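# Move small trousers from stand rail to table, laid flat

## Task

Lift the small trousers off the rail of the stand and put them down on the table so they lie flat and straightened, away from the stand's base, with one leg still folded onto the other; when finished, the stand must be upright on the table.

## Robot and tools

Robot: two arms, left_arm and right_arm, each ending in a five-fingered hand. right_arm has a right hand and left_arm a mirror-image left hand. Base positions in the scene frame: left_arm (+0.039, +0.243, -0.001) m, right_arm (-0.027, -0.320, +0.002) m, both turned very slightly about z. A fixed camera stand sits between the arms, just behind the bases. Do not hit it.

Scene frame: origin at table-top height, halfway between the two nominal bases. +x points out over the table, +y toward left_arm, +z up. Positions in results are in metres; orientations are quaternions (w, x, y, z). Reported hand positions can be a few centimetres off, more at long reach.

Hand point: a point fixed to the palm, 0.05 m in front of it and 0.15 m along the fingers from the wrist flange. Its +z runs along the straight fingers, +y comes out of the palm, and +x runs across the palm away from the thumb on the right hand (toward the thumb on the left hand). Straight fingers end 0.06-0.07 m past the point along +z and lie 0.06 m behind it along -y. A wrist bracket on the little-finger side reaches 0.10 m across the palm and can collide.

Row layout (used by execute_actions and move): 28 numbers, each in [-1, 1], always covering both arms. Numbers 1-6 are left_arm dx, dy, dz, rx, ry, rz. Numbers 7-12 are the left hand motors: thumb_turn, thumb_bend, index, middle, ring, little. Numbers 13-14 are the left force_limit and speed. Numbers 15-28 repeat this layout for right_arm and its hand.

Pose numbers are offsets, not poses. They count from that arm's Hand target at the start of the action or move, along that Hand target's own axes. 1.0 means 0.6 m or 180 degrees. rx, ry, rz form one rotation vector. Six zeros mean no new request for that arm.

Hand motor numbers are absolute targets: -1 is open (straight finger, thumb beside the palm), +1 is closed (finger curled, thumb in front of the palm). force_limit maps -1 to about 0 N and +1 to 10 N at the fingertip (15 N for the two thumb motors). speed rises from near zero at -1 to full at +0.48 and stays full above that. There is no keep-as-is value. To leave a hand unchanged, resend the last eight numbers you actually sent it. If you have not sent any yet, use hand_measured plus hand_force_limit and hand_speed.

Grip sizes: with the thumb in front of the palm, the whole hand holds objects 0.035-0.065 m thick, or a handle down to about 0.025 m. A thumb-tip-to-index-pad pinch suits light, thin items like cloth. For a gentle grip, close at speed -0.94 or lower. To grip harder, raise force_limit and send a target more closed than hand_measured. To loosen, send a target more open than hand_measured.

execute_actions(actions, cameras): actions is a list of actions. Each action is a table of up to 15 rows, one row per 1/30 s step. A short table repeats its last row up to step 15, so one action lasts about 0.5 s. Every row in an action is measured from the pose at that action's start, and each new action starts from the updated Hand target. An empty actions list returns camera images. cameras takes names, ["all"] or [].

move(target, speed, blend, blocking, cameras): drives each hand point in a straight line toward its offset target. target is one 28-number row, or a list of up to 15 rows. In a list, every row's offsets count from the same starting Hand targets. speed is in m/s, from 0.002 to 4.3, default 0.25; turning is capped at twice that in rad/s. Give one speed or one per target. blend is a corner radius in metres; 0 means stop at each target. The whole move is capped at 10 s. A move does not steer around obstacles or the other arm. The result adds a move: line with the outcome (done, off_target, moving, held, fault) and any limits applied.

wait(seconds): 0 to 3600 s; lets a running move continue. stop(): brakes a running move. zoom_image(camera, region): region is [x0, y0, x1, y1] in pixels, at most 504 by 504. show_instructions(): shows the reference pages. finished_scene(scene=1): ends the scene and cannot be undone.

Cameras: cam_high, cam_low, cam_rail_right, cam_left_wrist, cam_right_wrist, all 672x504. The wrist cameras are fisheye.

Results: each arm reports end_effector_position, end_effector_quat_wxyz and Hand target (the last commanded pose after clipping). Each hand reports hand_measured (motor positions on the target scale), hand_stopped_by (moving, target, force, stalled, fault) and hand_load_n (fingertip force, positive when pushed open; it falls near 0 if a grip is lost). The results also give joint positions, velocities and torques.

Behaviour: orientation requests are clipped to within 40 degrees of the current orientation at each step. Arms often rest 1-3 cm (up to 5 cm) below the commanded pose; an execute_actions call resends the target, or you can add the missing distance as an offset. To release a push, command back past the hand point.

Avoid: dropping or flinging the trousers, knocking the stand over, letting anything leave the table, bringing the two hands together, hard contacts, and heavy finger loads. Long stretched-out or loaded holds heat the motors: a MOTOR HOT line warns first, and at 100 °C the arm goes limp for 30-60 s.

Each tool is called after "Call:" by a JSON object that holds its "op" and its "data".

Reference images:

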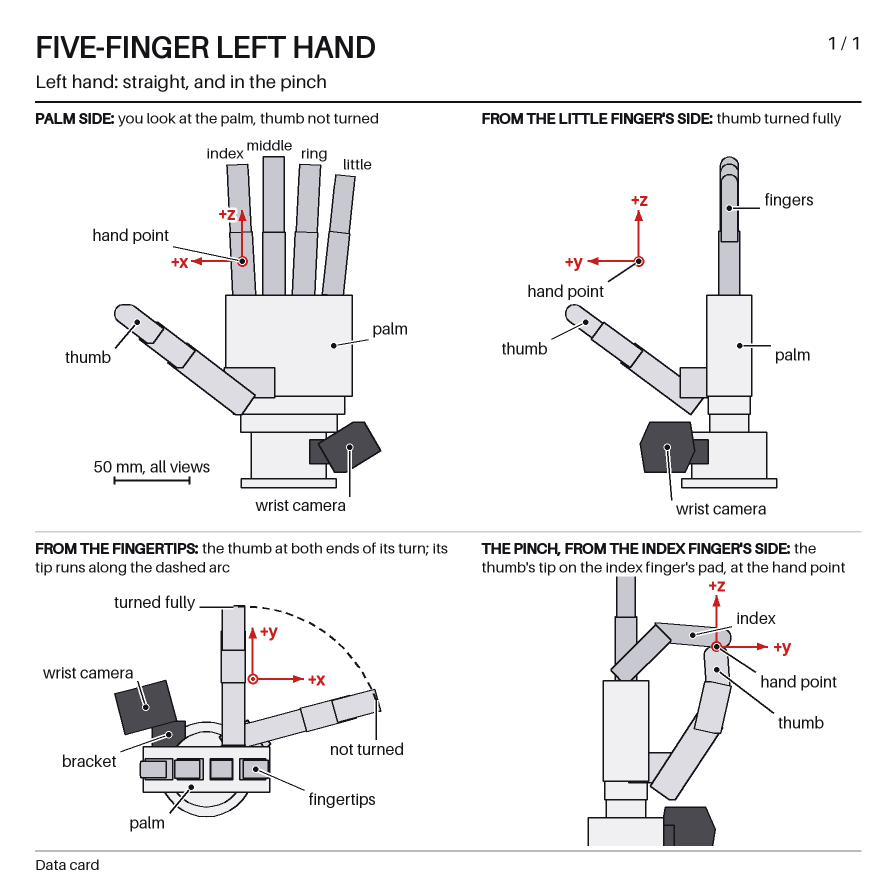

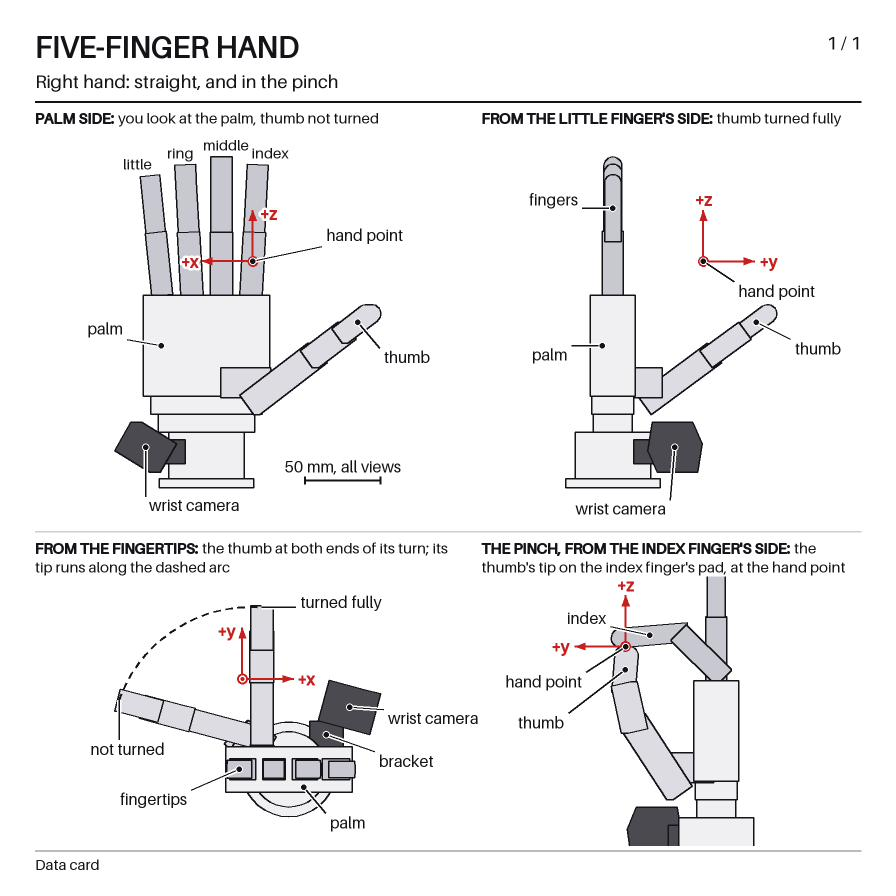

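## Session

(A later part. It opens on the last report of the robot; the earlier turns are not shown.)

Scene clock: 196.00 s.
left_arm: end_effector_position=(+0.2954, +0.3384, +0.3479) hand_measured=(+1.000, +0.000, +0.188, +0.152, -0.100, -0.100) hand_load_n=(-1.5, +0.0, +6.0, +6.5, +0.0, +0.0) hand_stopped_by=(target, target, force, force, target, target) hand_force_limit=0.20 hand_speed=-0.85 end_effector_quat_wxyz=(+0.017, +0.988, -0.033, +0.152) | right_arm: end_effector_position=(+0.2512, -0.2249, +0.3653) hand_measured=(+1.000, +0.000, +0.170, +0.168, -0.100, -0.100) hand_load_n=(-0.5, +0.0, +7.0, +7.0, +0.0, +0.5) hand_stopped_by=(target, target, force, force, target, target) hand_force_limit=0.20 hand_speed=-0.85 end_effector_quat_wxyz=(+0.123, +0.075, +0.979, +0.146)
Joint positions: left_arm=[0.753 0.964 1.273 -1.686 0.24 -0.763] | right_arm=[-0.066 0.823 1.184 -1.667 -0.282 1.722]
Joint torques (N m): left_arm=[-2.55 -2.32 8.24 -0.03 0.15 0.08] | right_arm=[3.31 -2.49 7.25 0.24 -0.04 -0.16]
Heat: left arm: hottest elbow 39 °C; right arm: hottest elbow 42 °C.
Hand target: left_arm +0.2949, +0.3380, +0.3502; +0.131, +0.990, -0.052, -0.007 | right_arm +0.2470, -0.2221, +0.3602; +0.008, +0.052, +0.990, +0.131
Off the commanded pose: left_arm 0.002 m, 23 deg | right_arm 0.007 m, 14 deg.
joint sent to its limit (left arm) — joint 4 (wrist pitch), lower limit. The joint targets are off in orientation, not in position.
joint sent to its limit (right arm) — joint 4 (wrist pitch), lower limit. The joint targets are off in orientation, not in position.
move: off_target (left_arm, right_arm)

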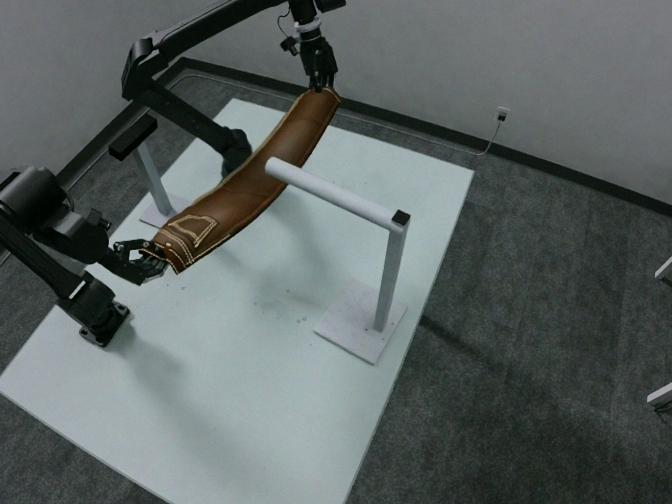

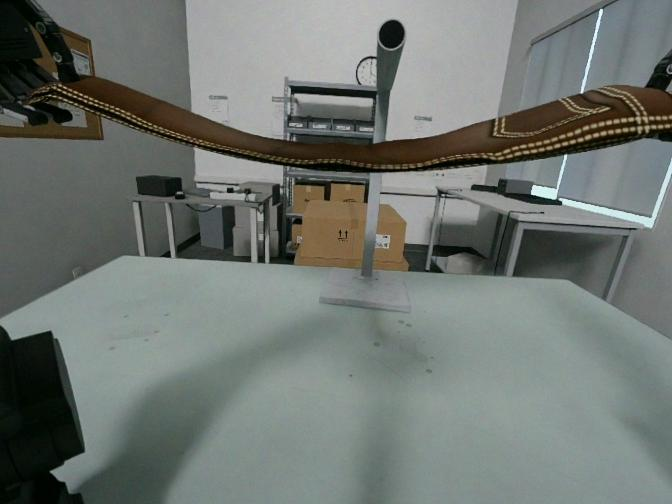

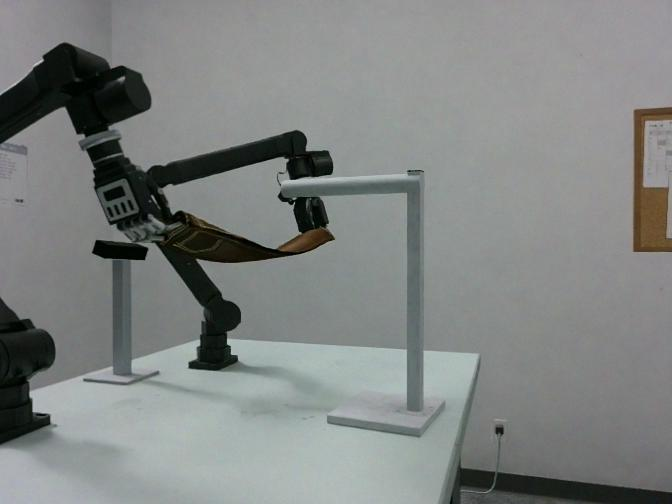

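Call:
{"op": "move", "data": {"target": [[0.0063,-0.107,0.3769,0.072,0,0, 1,0.0,0.55,0.55,-0.1,-0.1,0.2,-0.85, 0.0005,-0.1172,0.3915,0.072,0,0, 1,0.0,0.55,0.55,-0.1,-0.1,0.2,-0.85],[0.0063,-0.107,0.3769,0.072,0,0, 1,0.0,0.55,0.55,0.2,0.2,0.2,-0.85, 0.0005,-0.1172,0.3915,0.072,0,0, 1,0.0,0.55,0.55,0.2,0.2,0.2,-0.85]], "speed": 0.1, "cameras": ["all"]}}

Scene clock: 206.10 s.
left_arm: end_effector_position=(+0.2915, +0.3364, +0.1121) hand_measured=(+1.000, +0.000, +0.188, +0.152, +0.200, +0.200) hand_load_n=(-1.0, +0.0, +6.0, +6.0, +0.5, +0.0) hand_stopped_by=(target, target, force, force, target, target) hand_force_limit=0.20 hand_speed=-0.85 end_effector_quat_wxyz=(+0.028, +0.998, -0.058, -0.009) | right_arm: end_effector_position=(+0.2457, -0.2308, +0.1182) hand_measured=(+1.000, +0.000, +0.170, +0.168, +0.200, +0.200) hand_load_n=(+0.0, +0.0, +6.5, +6.5, +1.5, +0.0) hand_stopped_by=(target, target, force, force, target, target) hand_force_limit=0.20 hand_speed=-0.85 end_effector_quat_wxyz=(+0.000, +0.051, +0.998, +0.021)
Joint positions: left_arm=[0.613 1.152 0.817 -1.284 0.032 -0.831] | right_arm=[0.08 0.981 0.713 -1.296 -0.042 1.778]
Joint torques (N m): left_arm=[-2.49 -4.66 8.03 0.24 -0.05 -0.27] | right_arm=[3.37 -4.42 7.1 0.61 0.23 0.1]
Heat: left arm: hottest elbow 39 °C; right arm: hottest elbow 41 °C.
Hand target: left_arm +0.2990, +0.3408, +0.1151; +0.018, +0.998, -0.052, -0.001 | right_arm +0.2463, -0.2292, +0.1150; +0.002, +0.053, +0.998, +0.018
Off the commanded pose: left_arm 0.009 m, 2 deg | right_arm 0.004 m, 0 deg.
move: done
cam_left_wrist: T_world_to_cam=[[0.34021, 0.93803, -0.06593, -0.40792], [0.8138, -0.25857, 0.52046, -0.21221], [0.47116, -0.23072, -0.85134, 0.1538]] pos_world=[0.23901, 0.36326, 0.21448]
cam_right_wrist: T_world_to_cam=[[-0.16366, 0.98627, 0.02221, 0.26651], [0.83746, 0.12699, 0.53154, -0.24363], [0.52142, 0.10559, -0.84674, 0.11226]] pos_world=[0.18911, -0.24376, 0.21863]

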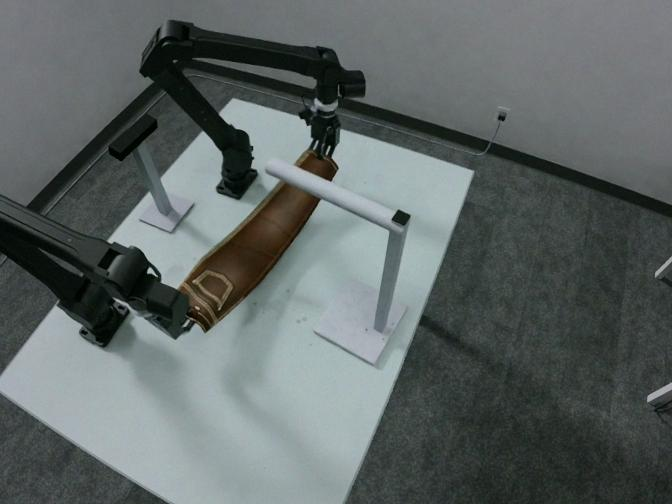

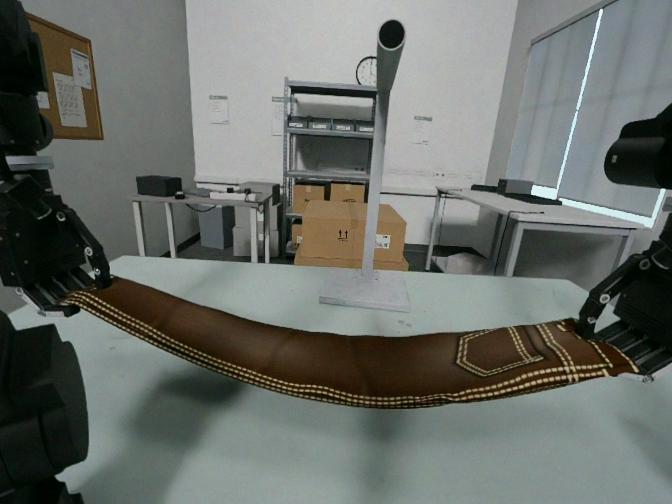

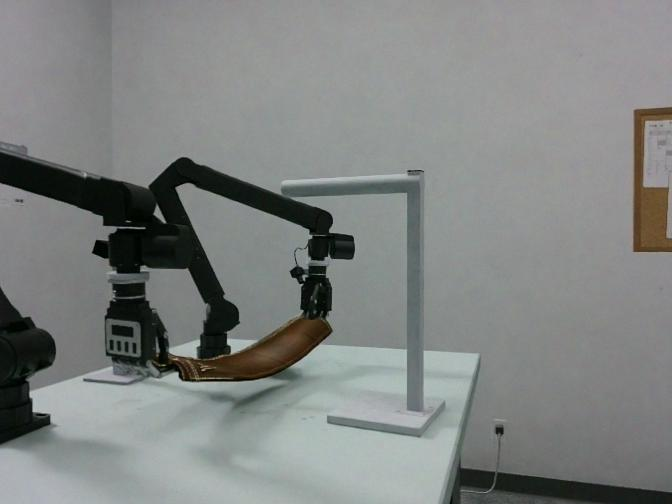

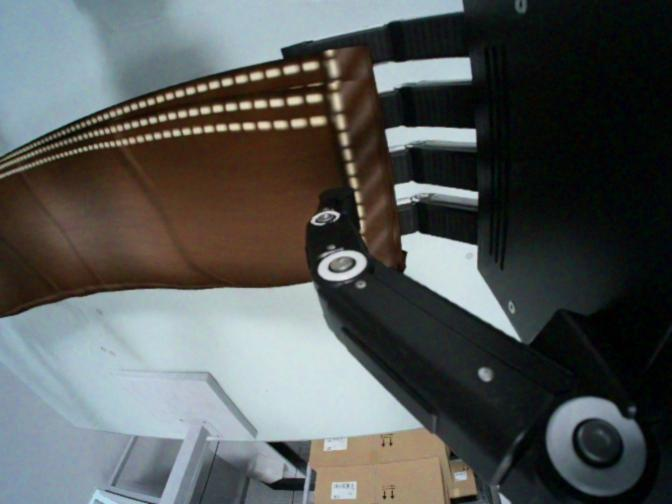

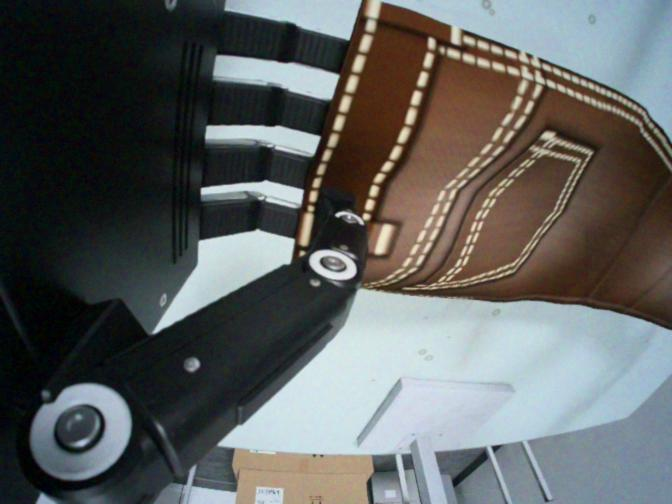

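Call:
{"op": "move", "data": {"target": [0,-0.0093,0.075,0,0,0, 1,0.0,0.55,0.55,0.2,0.2,0.2,-0.85, 0,-0.0097,0.0833,0,0,0, 1,0.0,0.55,0.55,0.2,0.2,0.2,-0.85], "speed": 0.06, "cameras": ["all"]}}

Scene clock: 209.63 s.
left_arm: end_effector_position=(+0.2937, +0.3381, +0.0683) hand_measured=(+1.000, +0.000, +0.188, +0.152, +0.200, +0.200) hand_load_n=(-1.0, +0.0, +6.0, +6.0, +0.5, +0.0) hand_stopped_by=(target, target, force, force, target, target) hand_force_limit=0.20 hand_speed=-0.85 end_effector_quat_wxyz=(+0.027, +0.998, -0.058, -0.008) | right_arm: end_effector_position=(+0.2460, -0.2308, +0.0690) hand_measured=(+1.000, +0.000, +0.170, +0.168, +0.200, +0.200) hand_load_n=(+0.0, -0.5, +6.5, +7.0, +1.5, +0.0) hand_stopped_by=(target, target, force, force, target, target) hand_force_limit=0.20 hand_speed=-0.85 end_effector_quat_wxyz=(+0.001, +0.051, +0.998, +0.021)
Joint positions: left_arm=[0.613 1.212 0.738 -1.142 0.032 -0.831] | right_arm=[0.08 1.038 0.609 -1.133 -0.042 1.779]
Joint torques (N m): left_arm=[-1.67 -4.89 7.36 0.24 -0.06 -0.15] | right_arm=[1.79 -4.54 6.61 0.59 0.23 -0.05]
Heat: left arm: hottest elbow 39 °C; right arm: hottest elbow 41 °C.
Hand target: left_arm +0.2995, +0.3447, +0.0700; +0.018, +0.998, -0.053, -0.001 | right_arm +0.2460, -0.2332, +0.0649; +0.002, +0.053, +0.998, +0.018
Off the commanded pose: left_arm 0.009 m, 1 deg | right_arm 0.005 m, 0 deg.
move: done
cam_left_wrist: T_world_to_cam=[[0.34041, 0.93816, -0.06308, -0.41335], [0.81232, -0.25963, 0.52224, -0.1901], [0.47356, -0.22902, -0.85047, 0.1145]] pos_world=[0.2409, 0.36465, 0.17058]
cam_right_wrist: T_world_to_cam=[[-0.16331, 0.98633, 0.02197, 0.26759], [0.8359, 0.1265, 0.5341, -0.21768], [0.52402, 0.10559, -0.84513, 0.06975]] pos_world=[0.18911, -0.24376, 0.16933]

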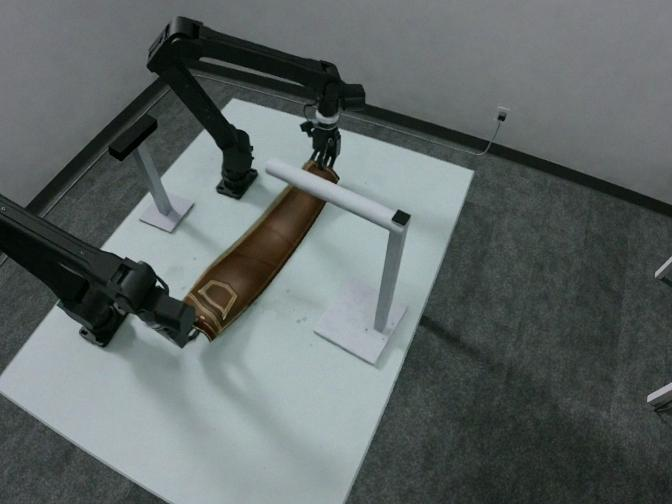

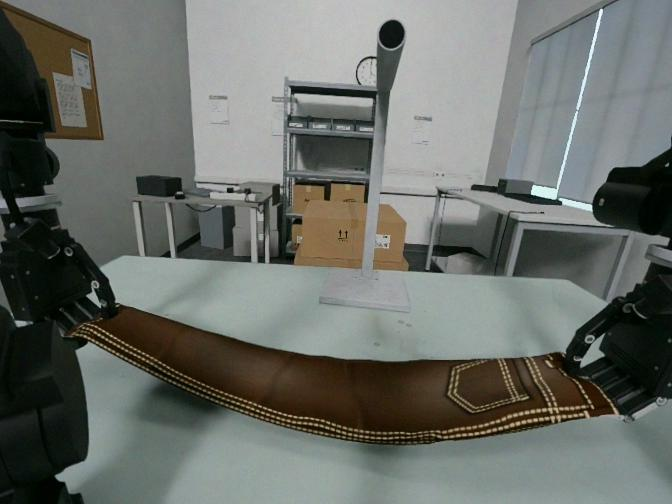

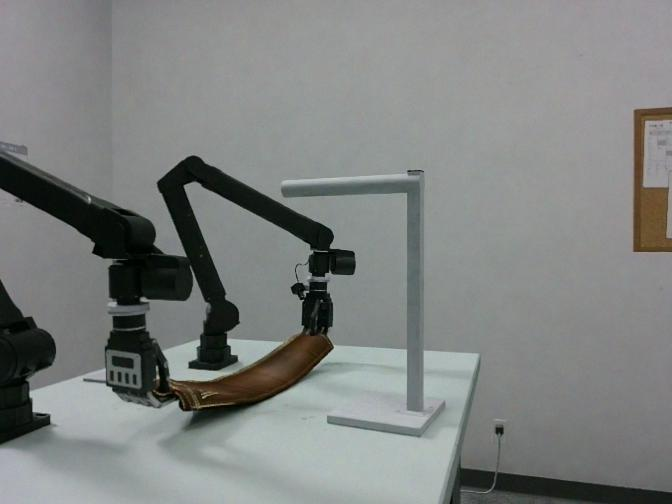

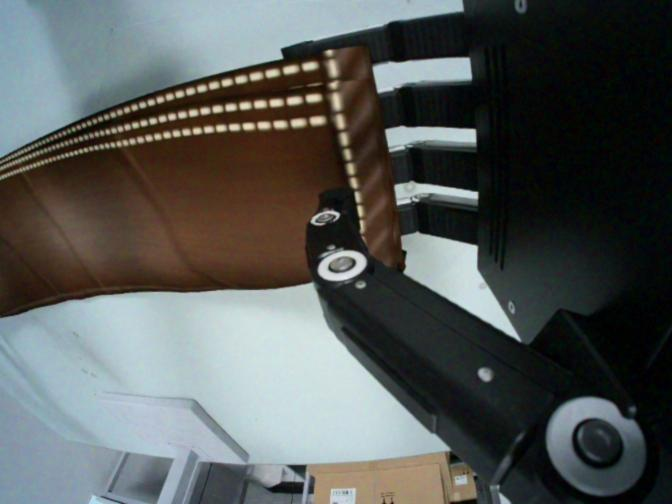

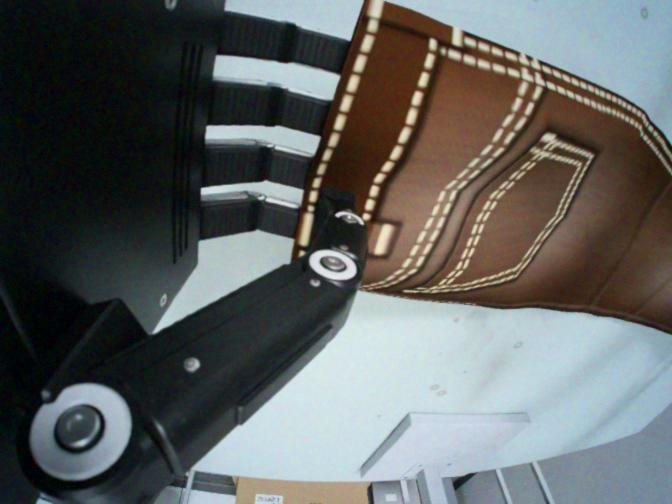

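Call:
{"op": "move", "data": {"target": [0,-0.012,0.06,0,0,0, 1,0.0,0.55,0.55,0.2,0.2,0.2,-0.85, 0,-0.0155,0.06,0,0,0, 1,0.0,0.55,0.55,0.2,0.2,0.2,-0.85], "speed": 0.05, "cameras": ["cam_high","cam_low","cam_rail_right"]}}

Call:
{"op": "zoom_image", "data": {"camera": "cam_low", "region": [0, 200, 330, 504]}}

Call:
{"op": "zoom_image", "data": {"camera": "cam_low", "region": [342, 200, 672, 504]}}

Call:
{"op": "zoom_image", "data": {"camera": "cam_rail_right", "region": [80, 260, 360, 460]}}

Scene clock: 212.93 s.
left_arm: end_effector_position=(+0.2961, +0.3429, +0.0327) hand_measured=(+1.000, +0.000, +0.188, +0.152, +0.200, +0.200) hand_load_n=(-1.0, +0.0, +6.0, +6.5, +0.5, +0.0) hand_stopped_by=(target, target, force, force, target, target) hand_force_limit=0.20 hand_speed=-0.85 end_effector_quat_wxyz=(+0.026, +0.998, -0.054, -0.008) | right_arm: end_effector_position=(+0.2458, -0.2356, +0.0330) hand_measured=(+1.000, +0.000, +0.170, +0.168, +0.200, +0.200) hand_load_n=(-0.5, +0.0, +6.0, +6.5, +1.5, +0.0) hand_stopped_by=(target, target, force, force, target, target) hand_force_limit=0.20 hand_speed=-0.85 end_effector_quat_wxyz=(+0.002, +0.052, +0.998, +0.021)
Joint positions: left_arm=[0.622 1.284 0.69 -1.021 0.031 -0.831] | right_arm=[0.061 1.1 0.541 -1.003 -0.041 1.762]
Joint torques (N m): left_arm=[-1.14 -5.36 6.9 0.25 -0.05 0.01] | right_arm=[0.67 -4.72 6.09 0.65 0.22 -0.21]
Heat: left arm: hottest elbow 39 °C; right arm: hottest elbow 41 °C.
Hand target: left_arm +0.3001, +0.3506, +0.0338; +0.018, +0.998, -0.053, -0.001 | right_arm +0.2451, -0.2412, +0.0286; +0.002, +0.053, +0.998, +0.018
Off the commanded pose: left_arm 0.009 m, 1 deg | right_arm 0.007 m, 0 deg.
move: done

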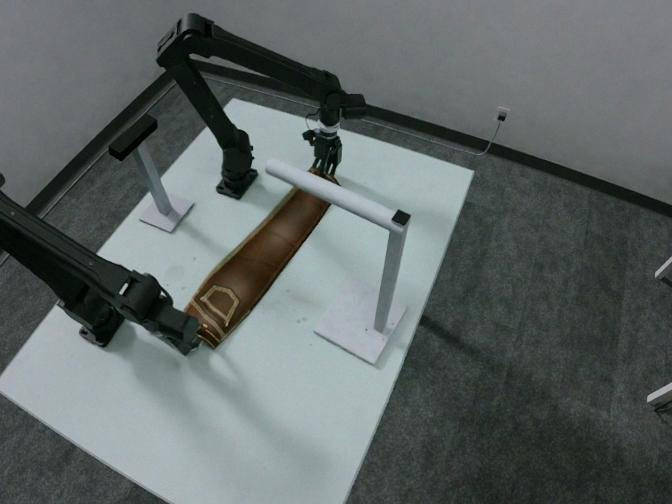

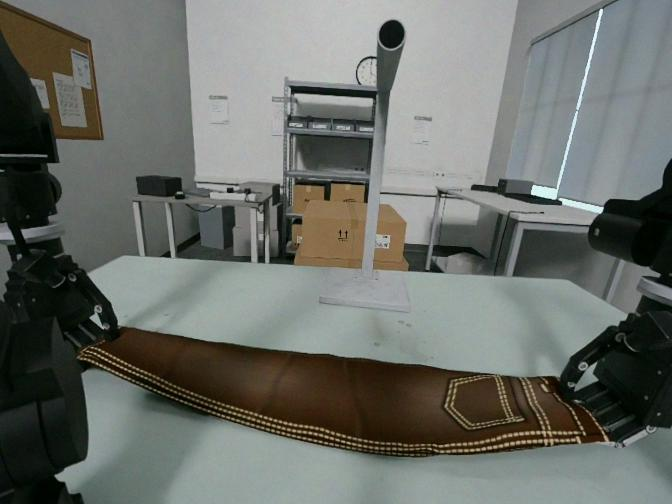

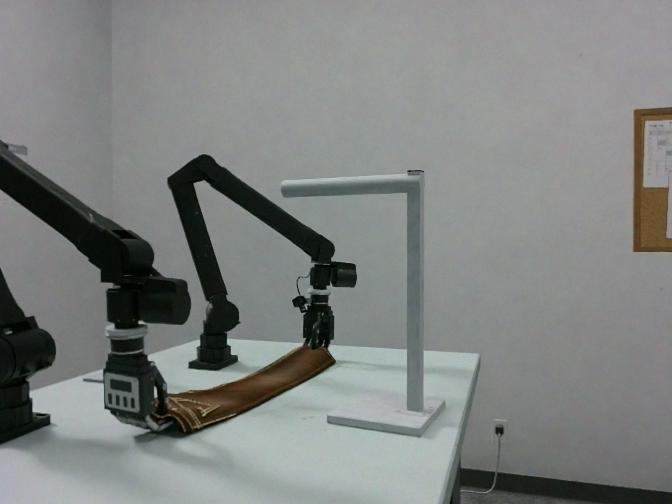

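Scaled by 1.527.

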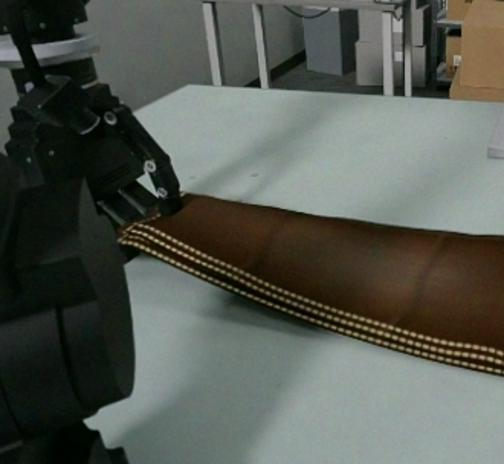

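Scaled by 1.527.

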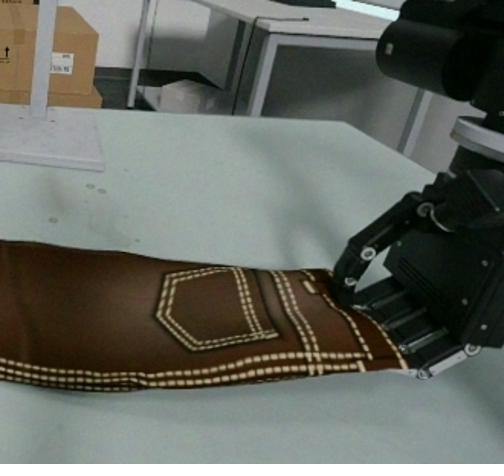

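Scaled by 1.800.

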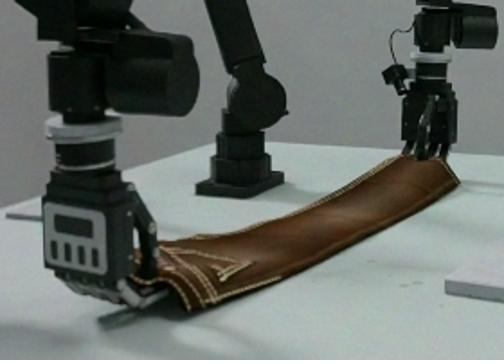

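Call:
{"op": "move", "data": {"target": [0,-0.003,0.013,0,0,0, 1,0.0,0.55,0.55,0.2,0.2,0.2,-0.85, 0,-0.003,0.013,0,0,0, 1,0.0,0.55,0.55,0.2,0.2,0.2,-0.85], "speed": 0.04, "cameras": ["cam_low","cam_rail_right","cam_left_wrist","cam_right_wrist"]}}

Call:
{"op": "zoom_image", "data": {"camera": "cam_rail_right", "region": [80, 260, 360, 460]}}

Scene clock: 216.27 s.
left_arm: end_effector_position=(+0.2966, +0.3444, +0.0249) hand_measured=(+1.000, +0.000, +0.188, +0.152, +0.200, +0.200) hand_load_n=(-1.0, +0.0, +6.0, +6.5, +0.5, +0.0) hand_stopped_by=(target, target, force, force, target, target) hand_force_limit=0.20 hand_speed=-0.85 end_effector_quat_wxyz=(+0.026, +0.998, -0.052, -0.007) | right_arm: end_effector_position=(+0.2460, -0.2370, +0.0252) hand_measured=(+1.000, +0.000, +0.170, +0.168, +0.200, +0.200) hand_load_n=(+0.0, +0.0, +6.0, +6.5, +1.5, +0.0) hand_stopped_by=(target, target, force, force, target, target) hand_force_limit=0.20 hand_speed=-0.85 end_effector_quat_wxyz=(+0.002, +0.052, +0.998, +0.021)
Joint positions: left_arm=[0.625 1.302 0.681 -0.994 0.031 -0.831] | right_arm=[0.055 1.116 0.528 -0.972 -0.041 1.755]
Joint torques (N m): left_arm=[-1.2 -5.42 6.78 0.25 -0.06 0.05] | right_arm=[0.67 -4.84 5.97 0.64 0.22 -0.19]
Heat: left arm: hottest elbow 39 °C; right arm: hottest elbow 41 °C.
Hand target: left_arm +0.3002, +0.3521, +0.0259; +0.018, +0.998, -0.052, -0.001 | right_arm +0.2450, -0.2427, +0.0207; +0.002, +0.053, +0.998, +0.018
Off the commanded pose: left_arm 0.009 m, 1 deg | right_arm 0.007 m, 0 deg.
move: done
cam_left_wrist: T_world_to_cam=[[0.32895, 0.94232, -0.06183, -0.4211], [0.81548, -0.25043, 0.52179, -0.1722], [0.47621, -0.22206, -0.85083, 0.07448]] pos_world=[0.24347, 0.37023, 0.12719]
cam_right_wrist: T_world_to_cam=[[-0.16147, 0.98665, 0.02132, 0.27427], [0.83522, 0.12512, 0.5355, -0.19378], [0.52568, 0.10428, -0.84427, 0.03258]] pos_world=[0.18901, -0.24976, 0.12543]

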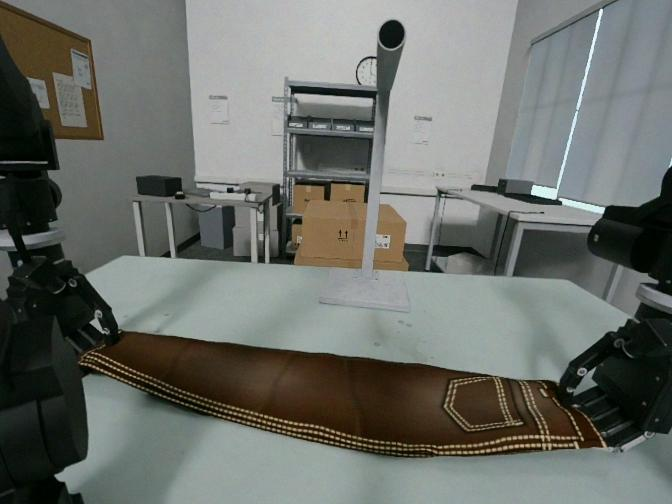

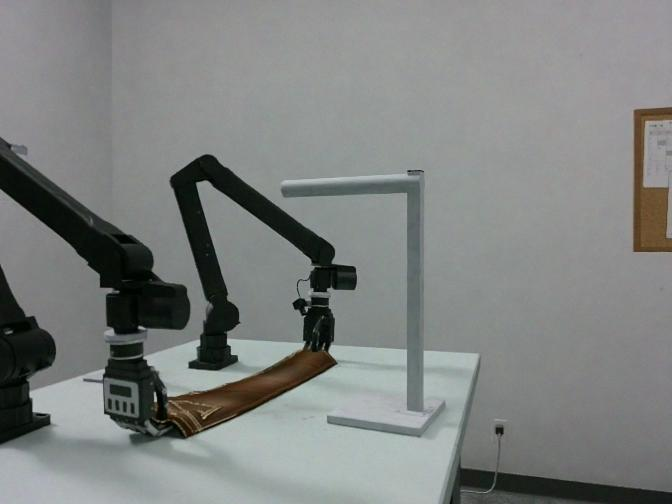

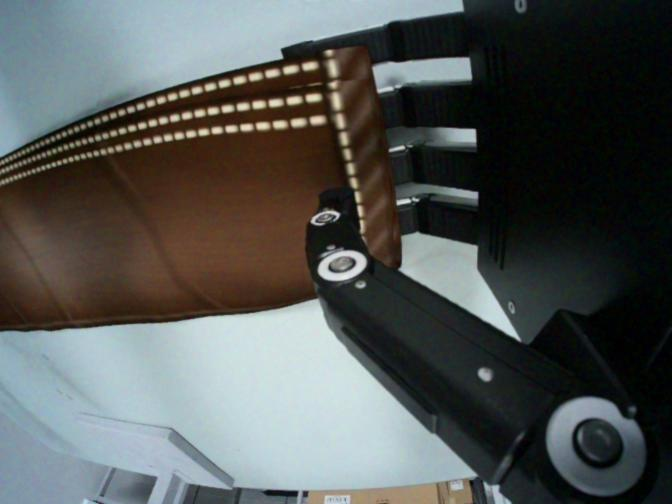

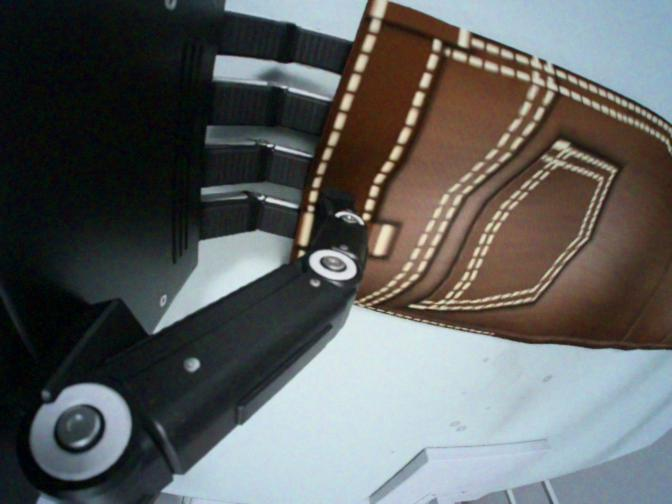

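Scaled by 1.800.

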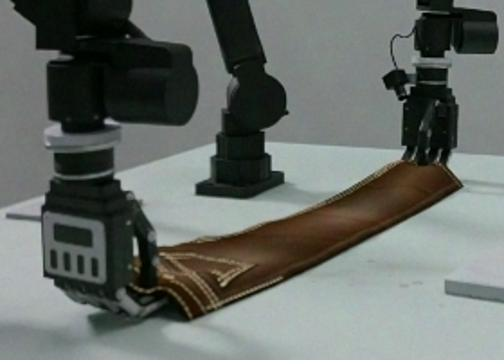

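Call:
{"op": "move", "data": {"target": [0,-0.002,0.012,0,0,0, 1,0.0,0.55,0.55,0.2,0.2,0.2,-0.85, 0,-0.002,0.008,0,0,0, 1,0.0,0.55,0.55,0.2,0.2,0.2,-0.85], "speed": 0.03, "cameras": ["cam_low","cam_rail_right","cam_high"]}}

Call:
{"op": "zoom_image", "data": {"camera": "cam_rail_right", "region": [80, 330, 220, 450]}}

Call:
{"op": "zoom_image", "data": {"camera": "cam_rail_right", "region": [260, 290, 380, 400]}}

Call:
{"op": "zoom_image", "data": {"camera": "cam_low", "region": [40, 250, 240, 440]}}

Scene clock: 220.43 s.
left_arm: end_effector_position=(+0.2967, +0.3453, +0.0179) hand_measured=(+1.000, +0.000, +0.188, +0.152, +0.200, +0.200) hand_load_n=(-1.0, +0.0, +6.0, +6.5, +0.5, +0.0) hand_stopped_by=(target, target, force, force, target, target) hand_force_limit=0.20 hand_speed=-0.85 end_effector_quat_wxyz=(+0.026, +0.998, -0.052, -0.007) | right_arm: end_effector_position=(+0.2463, -0.2380, +0.0207) hand_measured=(+1.000, +0.000, +0.170, +0.168, +0.200, +0.200) hand_load_n=(-0.5, +0.0, +6.0, +7.0, +1.0, +0.0) hand_stopped_by=(target, target, force, force, target, target) hand_force_limit=0.20 hand_speed=-0.85 end_effector_quat_wxyz=(+0.003, +0.052, +0.998, +0.021)
Joint positions: left_arm=[0.627 1.318 0.672 -0.97 0.031 -0.829] | right_arm=[0.05 1.127 0.52 -0.954 -0.041 1.751]
Joint torques (N m): left_arm=[-1.08 -5.54 6.49 0.28 -0.06 0.06] | right_arm=[0.62 -4.78 5.85 0.64 0.22 -0.18]
Heat: left arm: hottest elbow 38 °C; right arm: hottest elbow 40 °C.
Hand target: left_arm +0.3002, +0.3531, +0.0187; +0.018, +0.998, -0.053, -0.001 | right_arm +0.2448, -0.2437, +0.0158; +0.001, +0.053, +0.998, +0.018
Off the commanded pose: left_arm 0.009 m, 1 deg | right_arm 0.008 m, 0 deg.
move: done
Images, in order (width x height): cam_high 672x504, cam_low 672x504, cam_rail_right 672x504.

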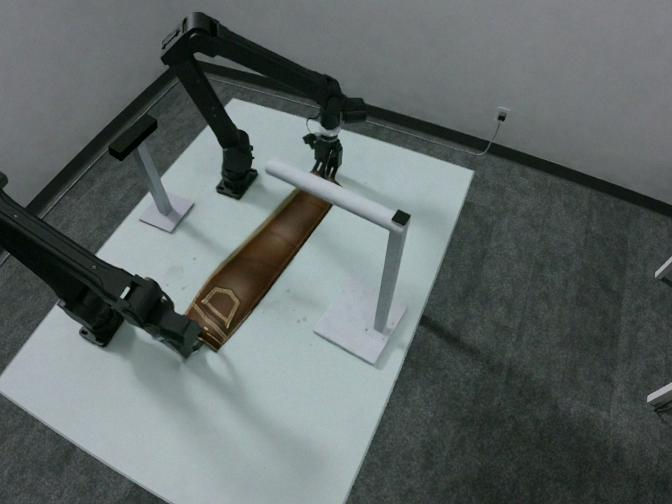

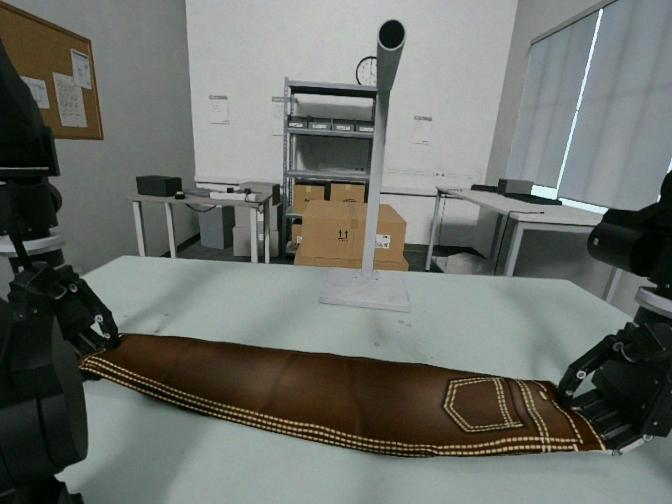

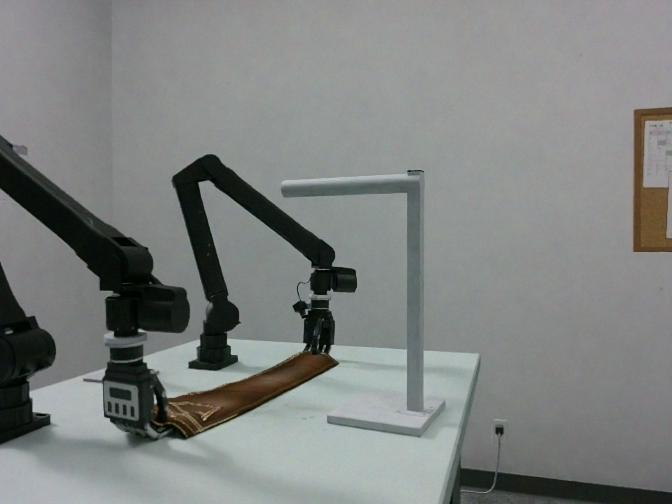

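Scaled by 3.600.

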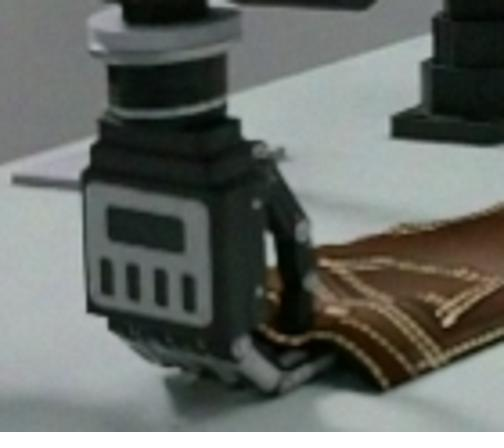

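Scaled by 4.200.

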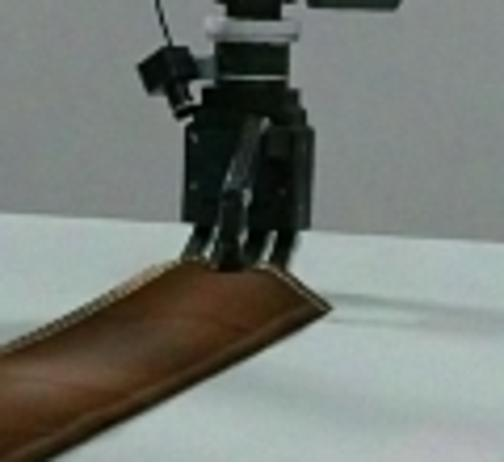

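Scaled by 2.520.

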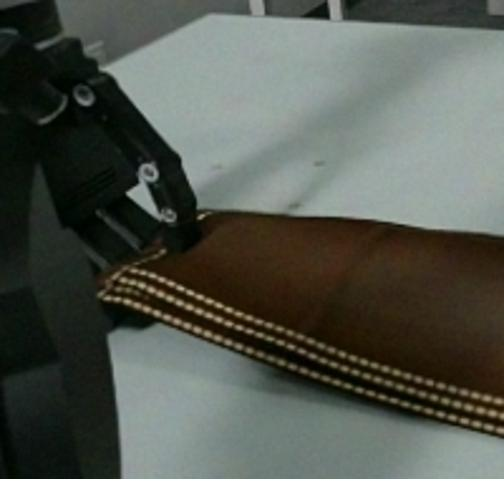

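Call:
{"op": "move", "data": {"target": [[0,0,0,0,0,0, 1,-0.3,0.55,0.55,0.2,0.2,0.2,-0.6, 0,0,0,0,0,0, 1,-0.3,0.55,0.55,0.2,0.2,0.2,-0.6],[0,0,0,0,0,0, 1,-1,0.55,0.55,0.2,0.2,0.2,-0.3, 0,0,0,0,0,0, 1,-1,0.55,0.55,0.2,0.2,0.2,-0.3]], "speed": 0.03, "cameras": ["cam_low","cam_rail_right","cam_left_wrist","cam_right_wrist"]}}

Scene clock: 225.20 s.
left_arm: end_effector_position=(+0.2973, +0.3472, +0.0175) hand_measured=(+1.000, -1.000, +0.190, +0.152, +0.200, +0.200) hand_load_n=(+0.0, +0.0, +0.5, +0.0, +0.0, +0.5) hand_stopped_by=(target, target, force, force, target, target) hand_force_limit=0.20 hand_speed=-0.30 end_effector_quat_wxyz=(+0.023, +0.998, -0.051, -0.006) | right_arm: end_effector_position=(+0.2465, -0.2393, +0.0205) hand_measured=(+1.000, -1.000, +0.170, +0.170, +0.200, +0.200) hand_load_n=(+0.0, +0.0, +0.0, +0.5, +0.5, +0.0) hand_stopped_by=(target, target, force, force, target, target) hand_force_limit=0.20 hand_speed=-0.30 end_effector_quat_wxyz=(+0.003, +0.053, +0.998, +0.020)
Joint positions: left_arm=[0.63 1.318 0.672 -0.964 0.028 -0.829] | right_arm=[0.047 1.127 0.52 -0.954 -0.039 1.75]
Joint torques (N m): left_arm=[-1.32 -5.48 6.69 0.06 0.04 0.06] | right_arm=[0.91 -4.72 5.86 0.64 0.1 -0.19]
Heat: left arm: hottest elbow 38 °C; right arm: hottest elbow 40 °C.
Hand target: left_arm +0.3003, +0.3530, +0.0187; +0.018, +0.998, -0.053, -0.001 | right_arm +0.2448, -0.2437, +0.0158; +0.001, +0.053, +0.998, +0.018
Off the commanded pose: left_arm 0.007 m, 1 deg | right_arm 0.007 m, 0 deg.
move: done
cam_left_wrist: T_world_to_cam=[[0.32635, 0.94359, -0.05594, -0.42425], [0.81474, -0.2508, 0.52278, -0.16788], [0.47927, -0.21618, -0.85063, 0.06567]] pos_world=[0.24376, 0.37241, 0.1199]
cam_right_wrist: T_world_to_cam=[[-0.15958, 0.98701, 0.01847, 0.27648], [0.83481, 0.12494, 0.53617, -0.19126], [0.5269, 0.10098, -0.84391, 0.02748]] pos_world=[0.18931, -0.25176, 0.12063]

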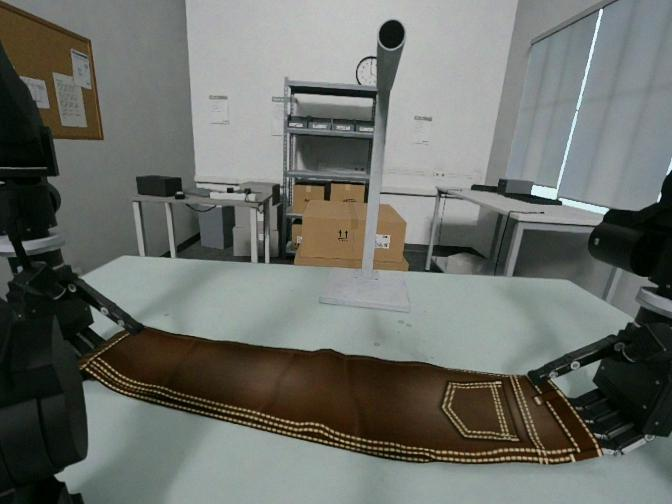

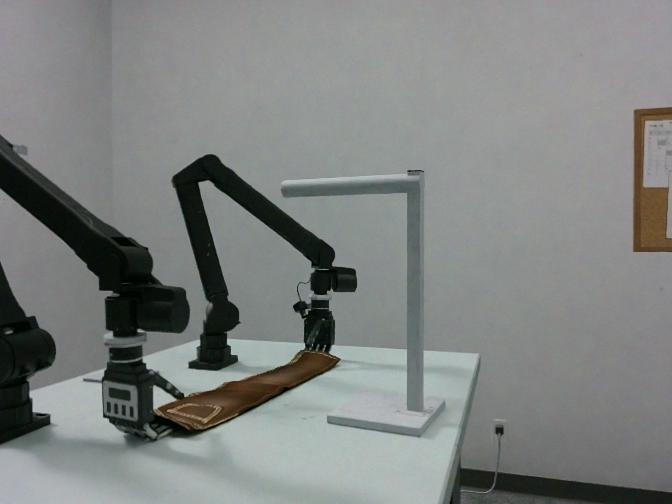

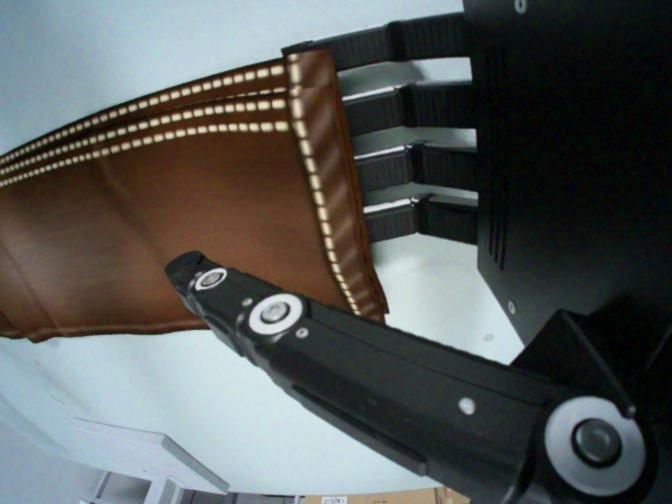

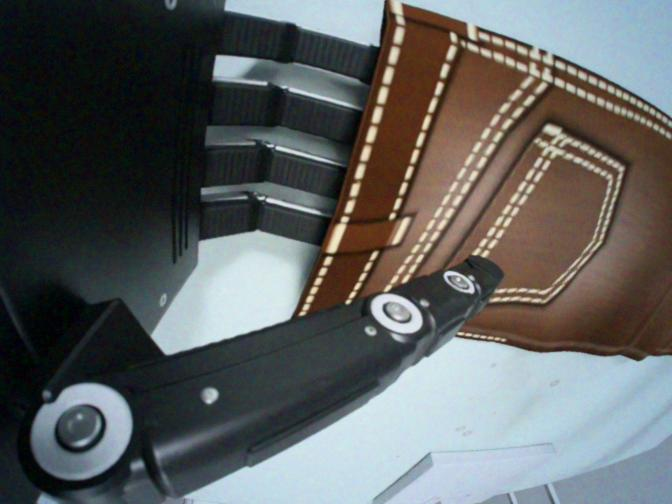

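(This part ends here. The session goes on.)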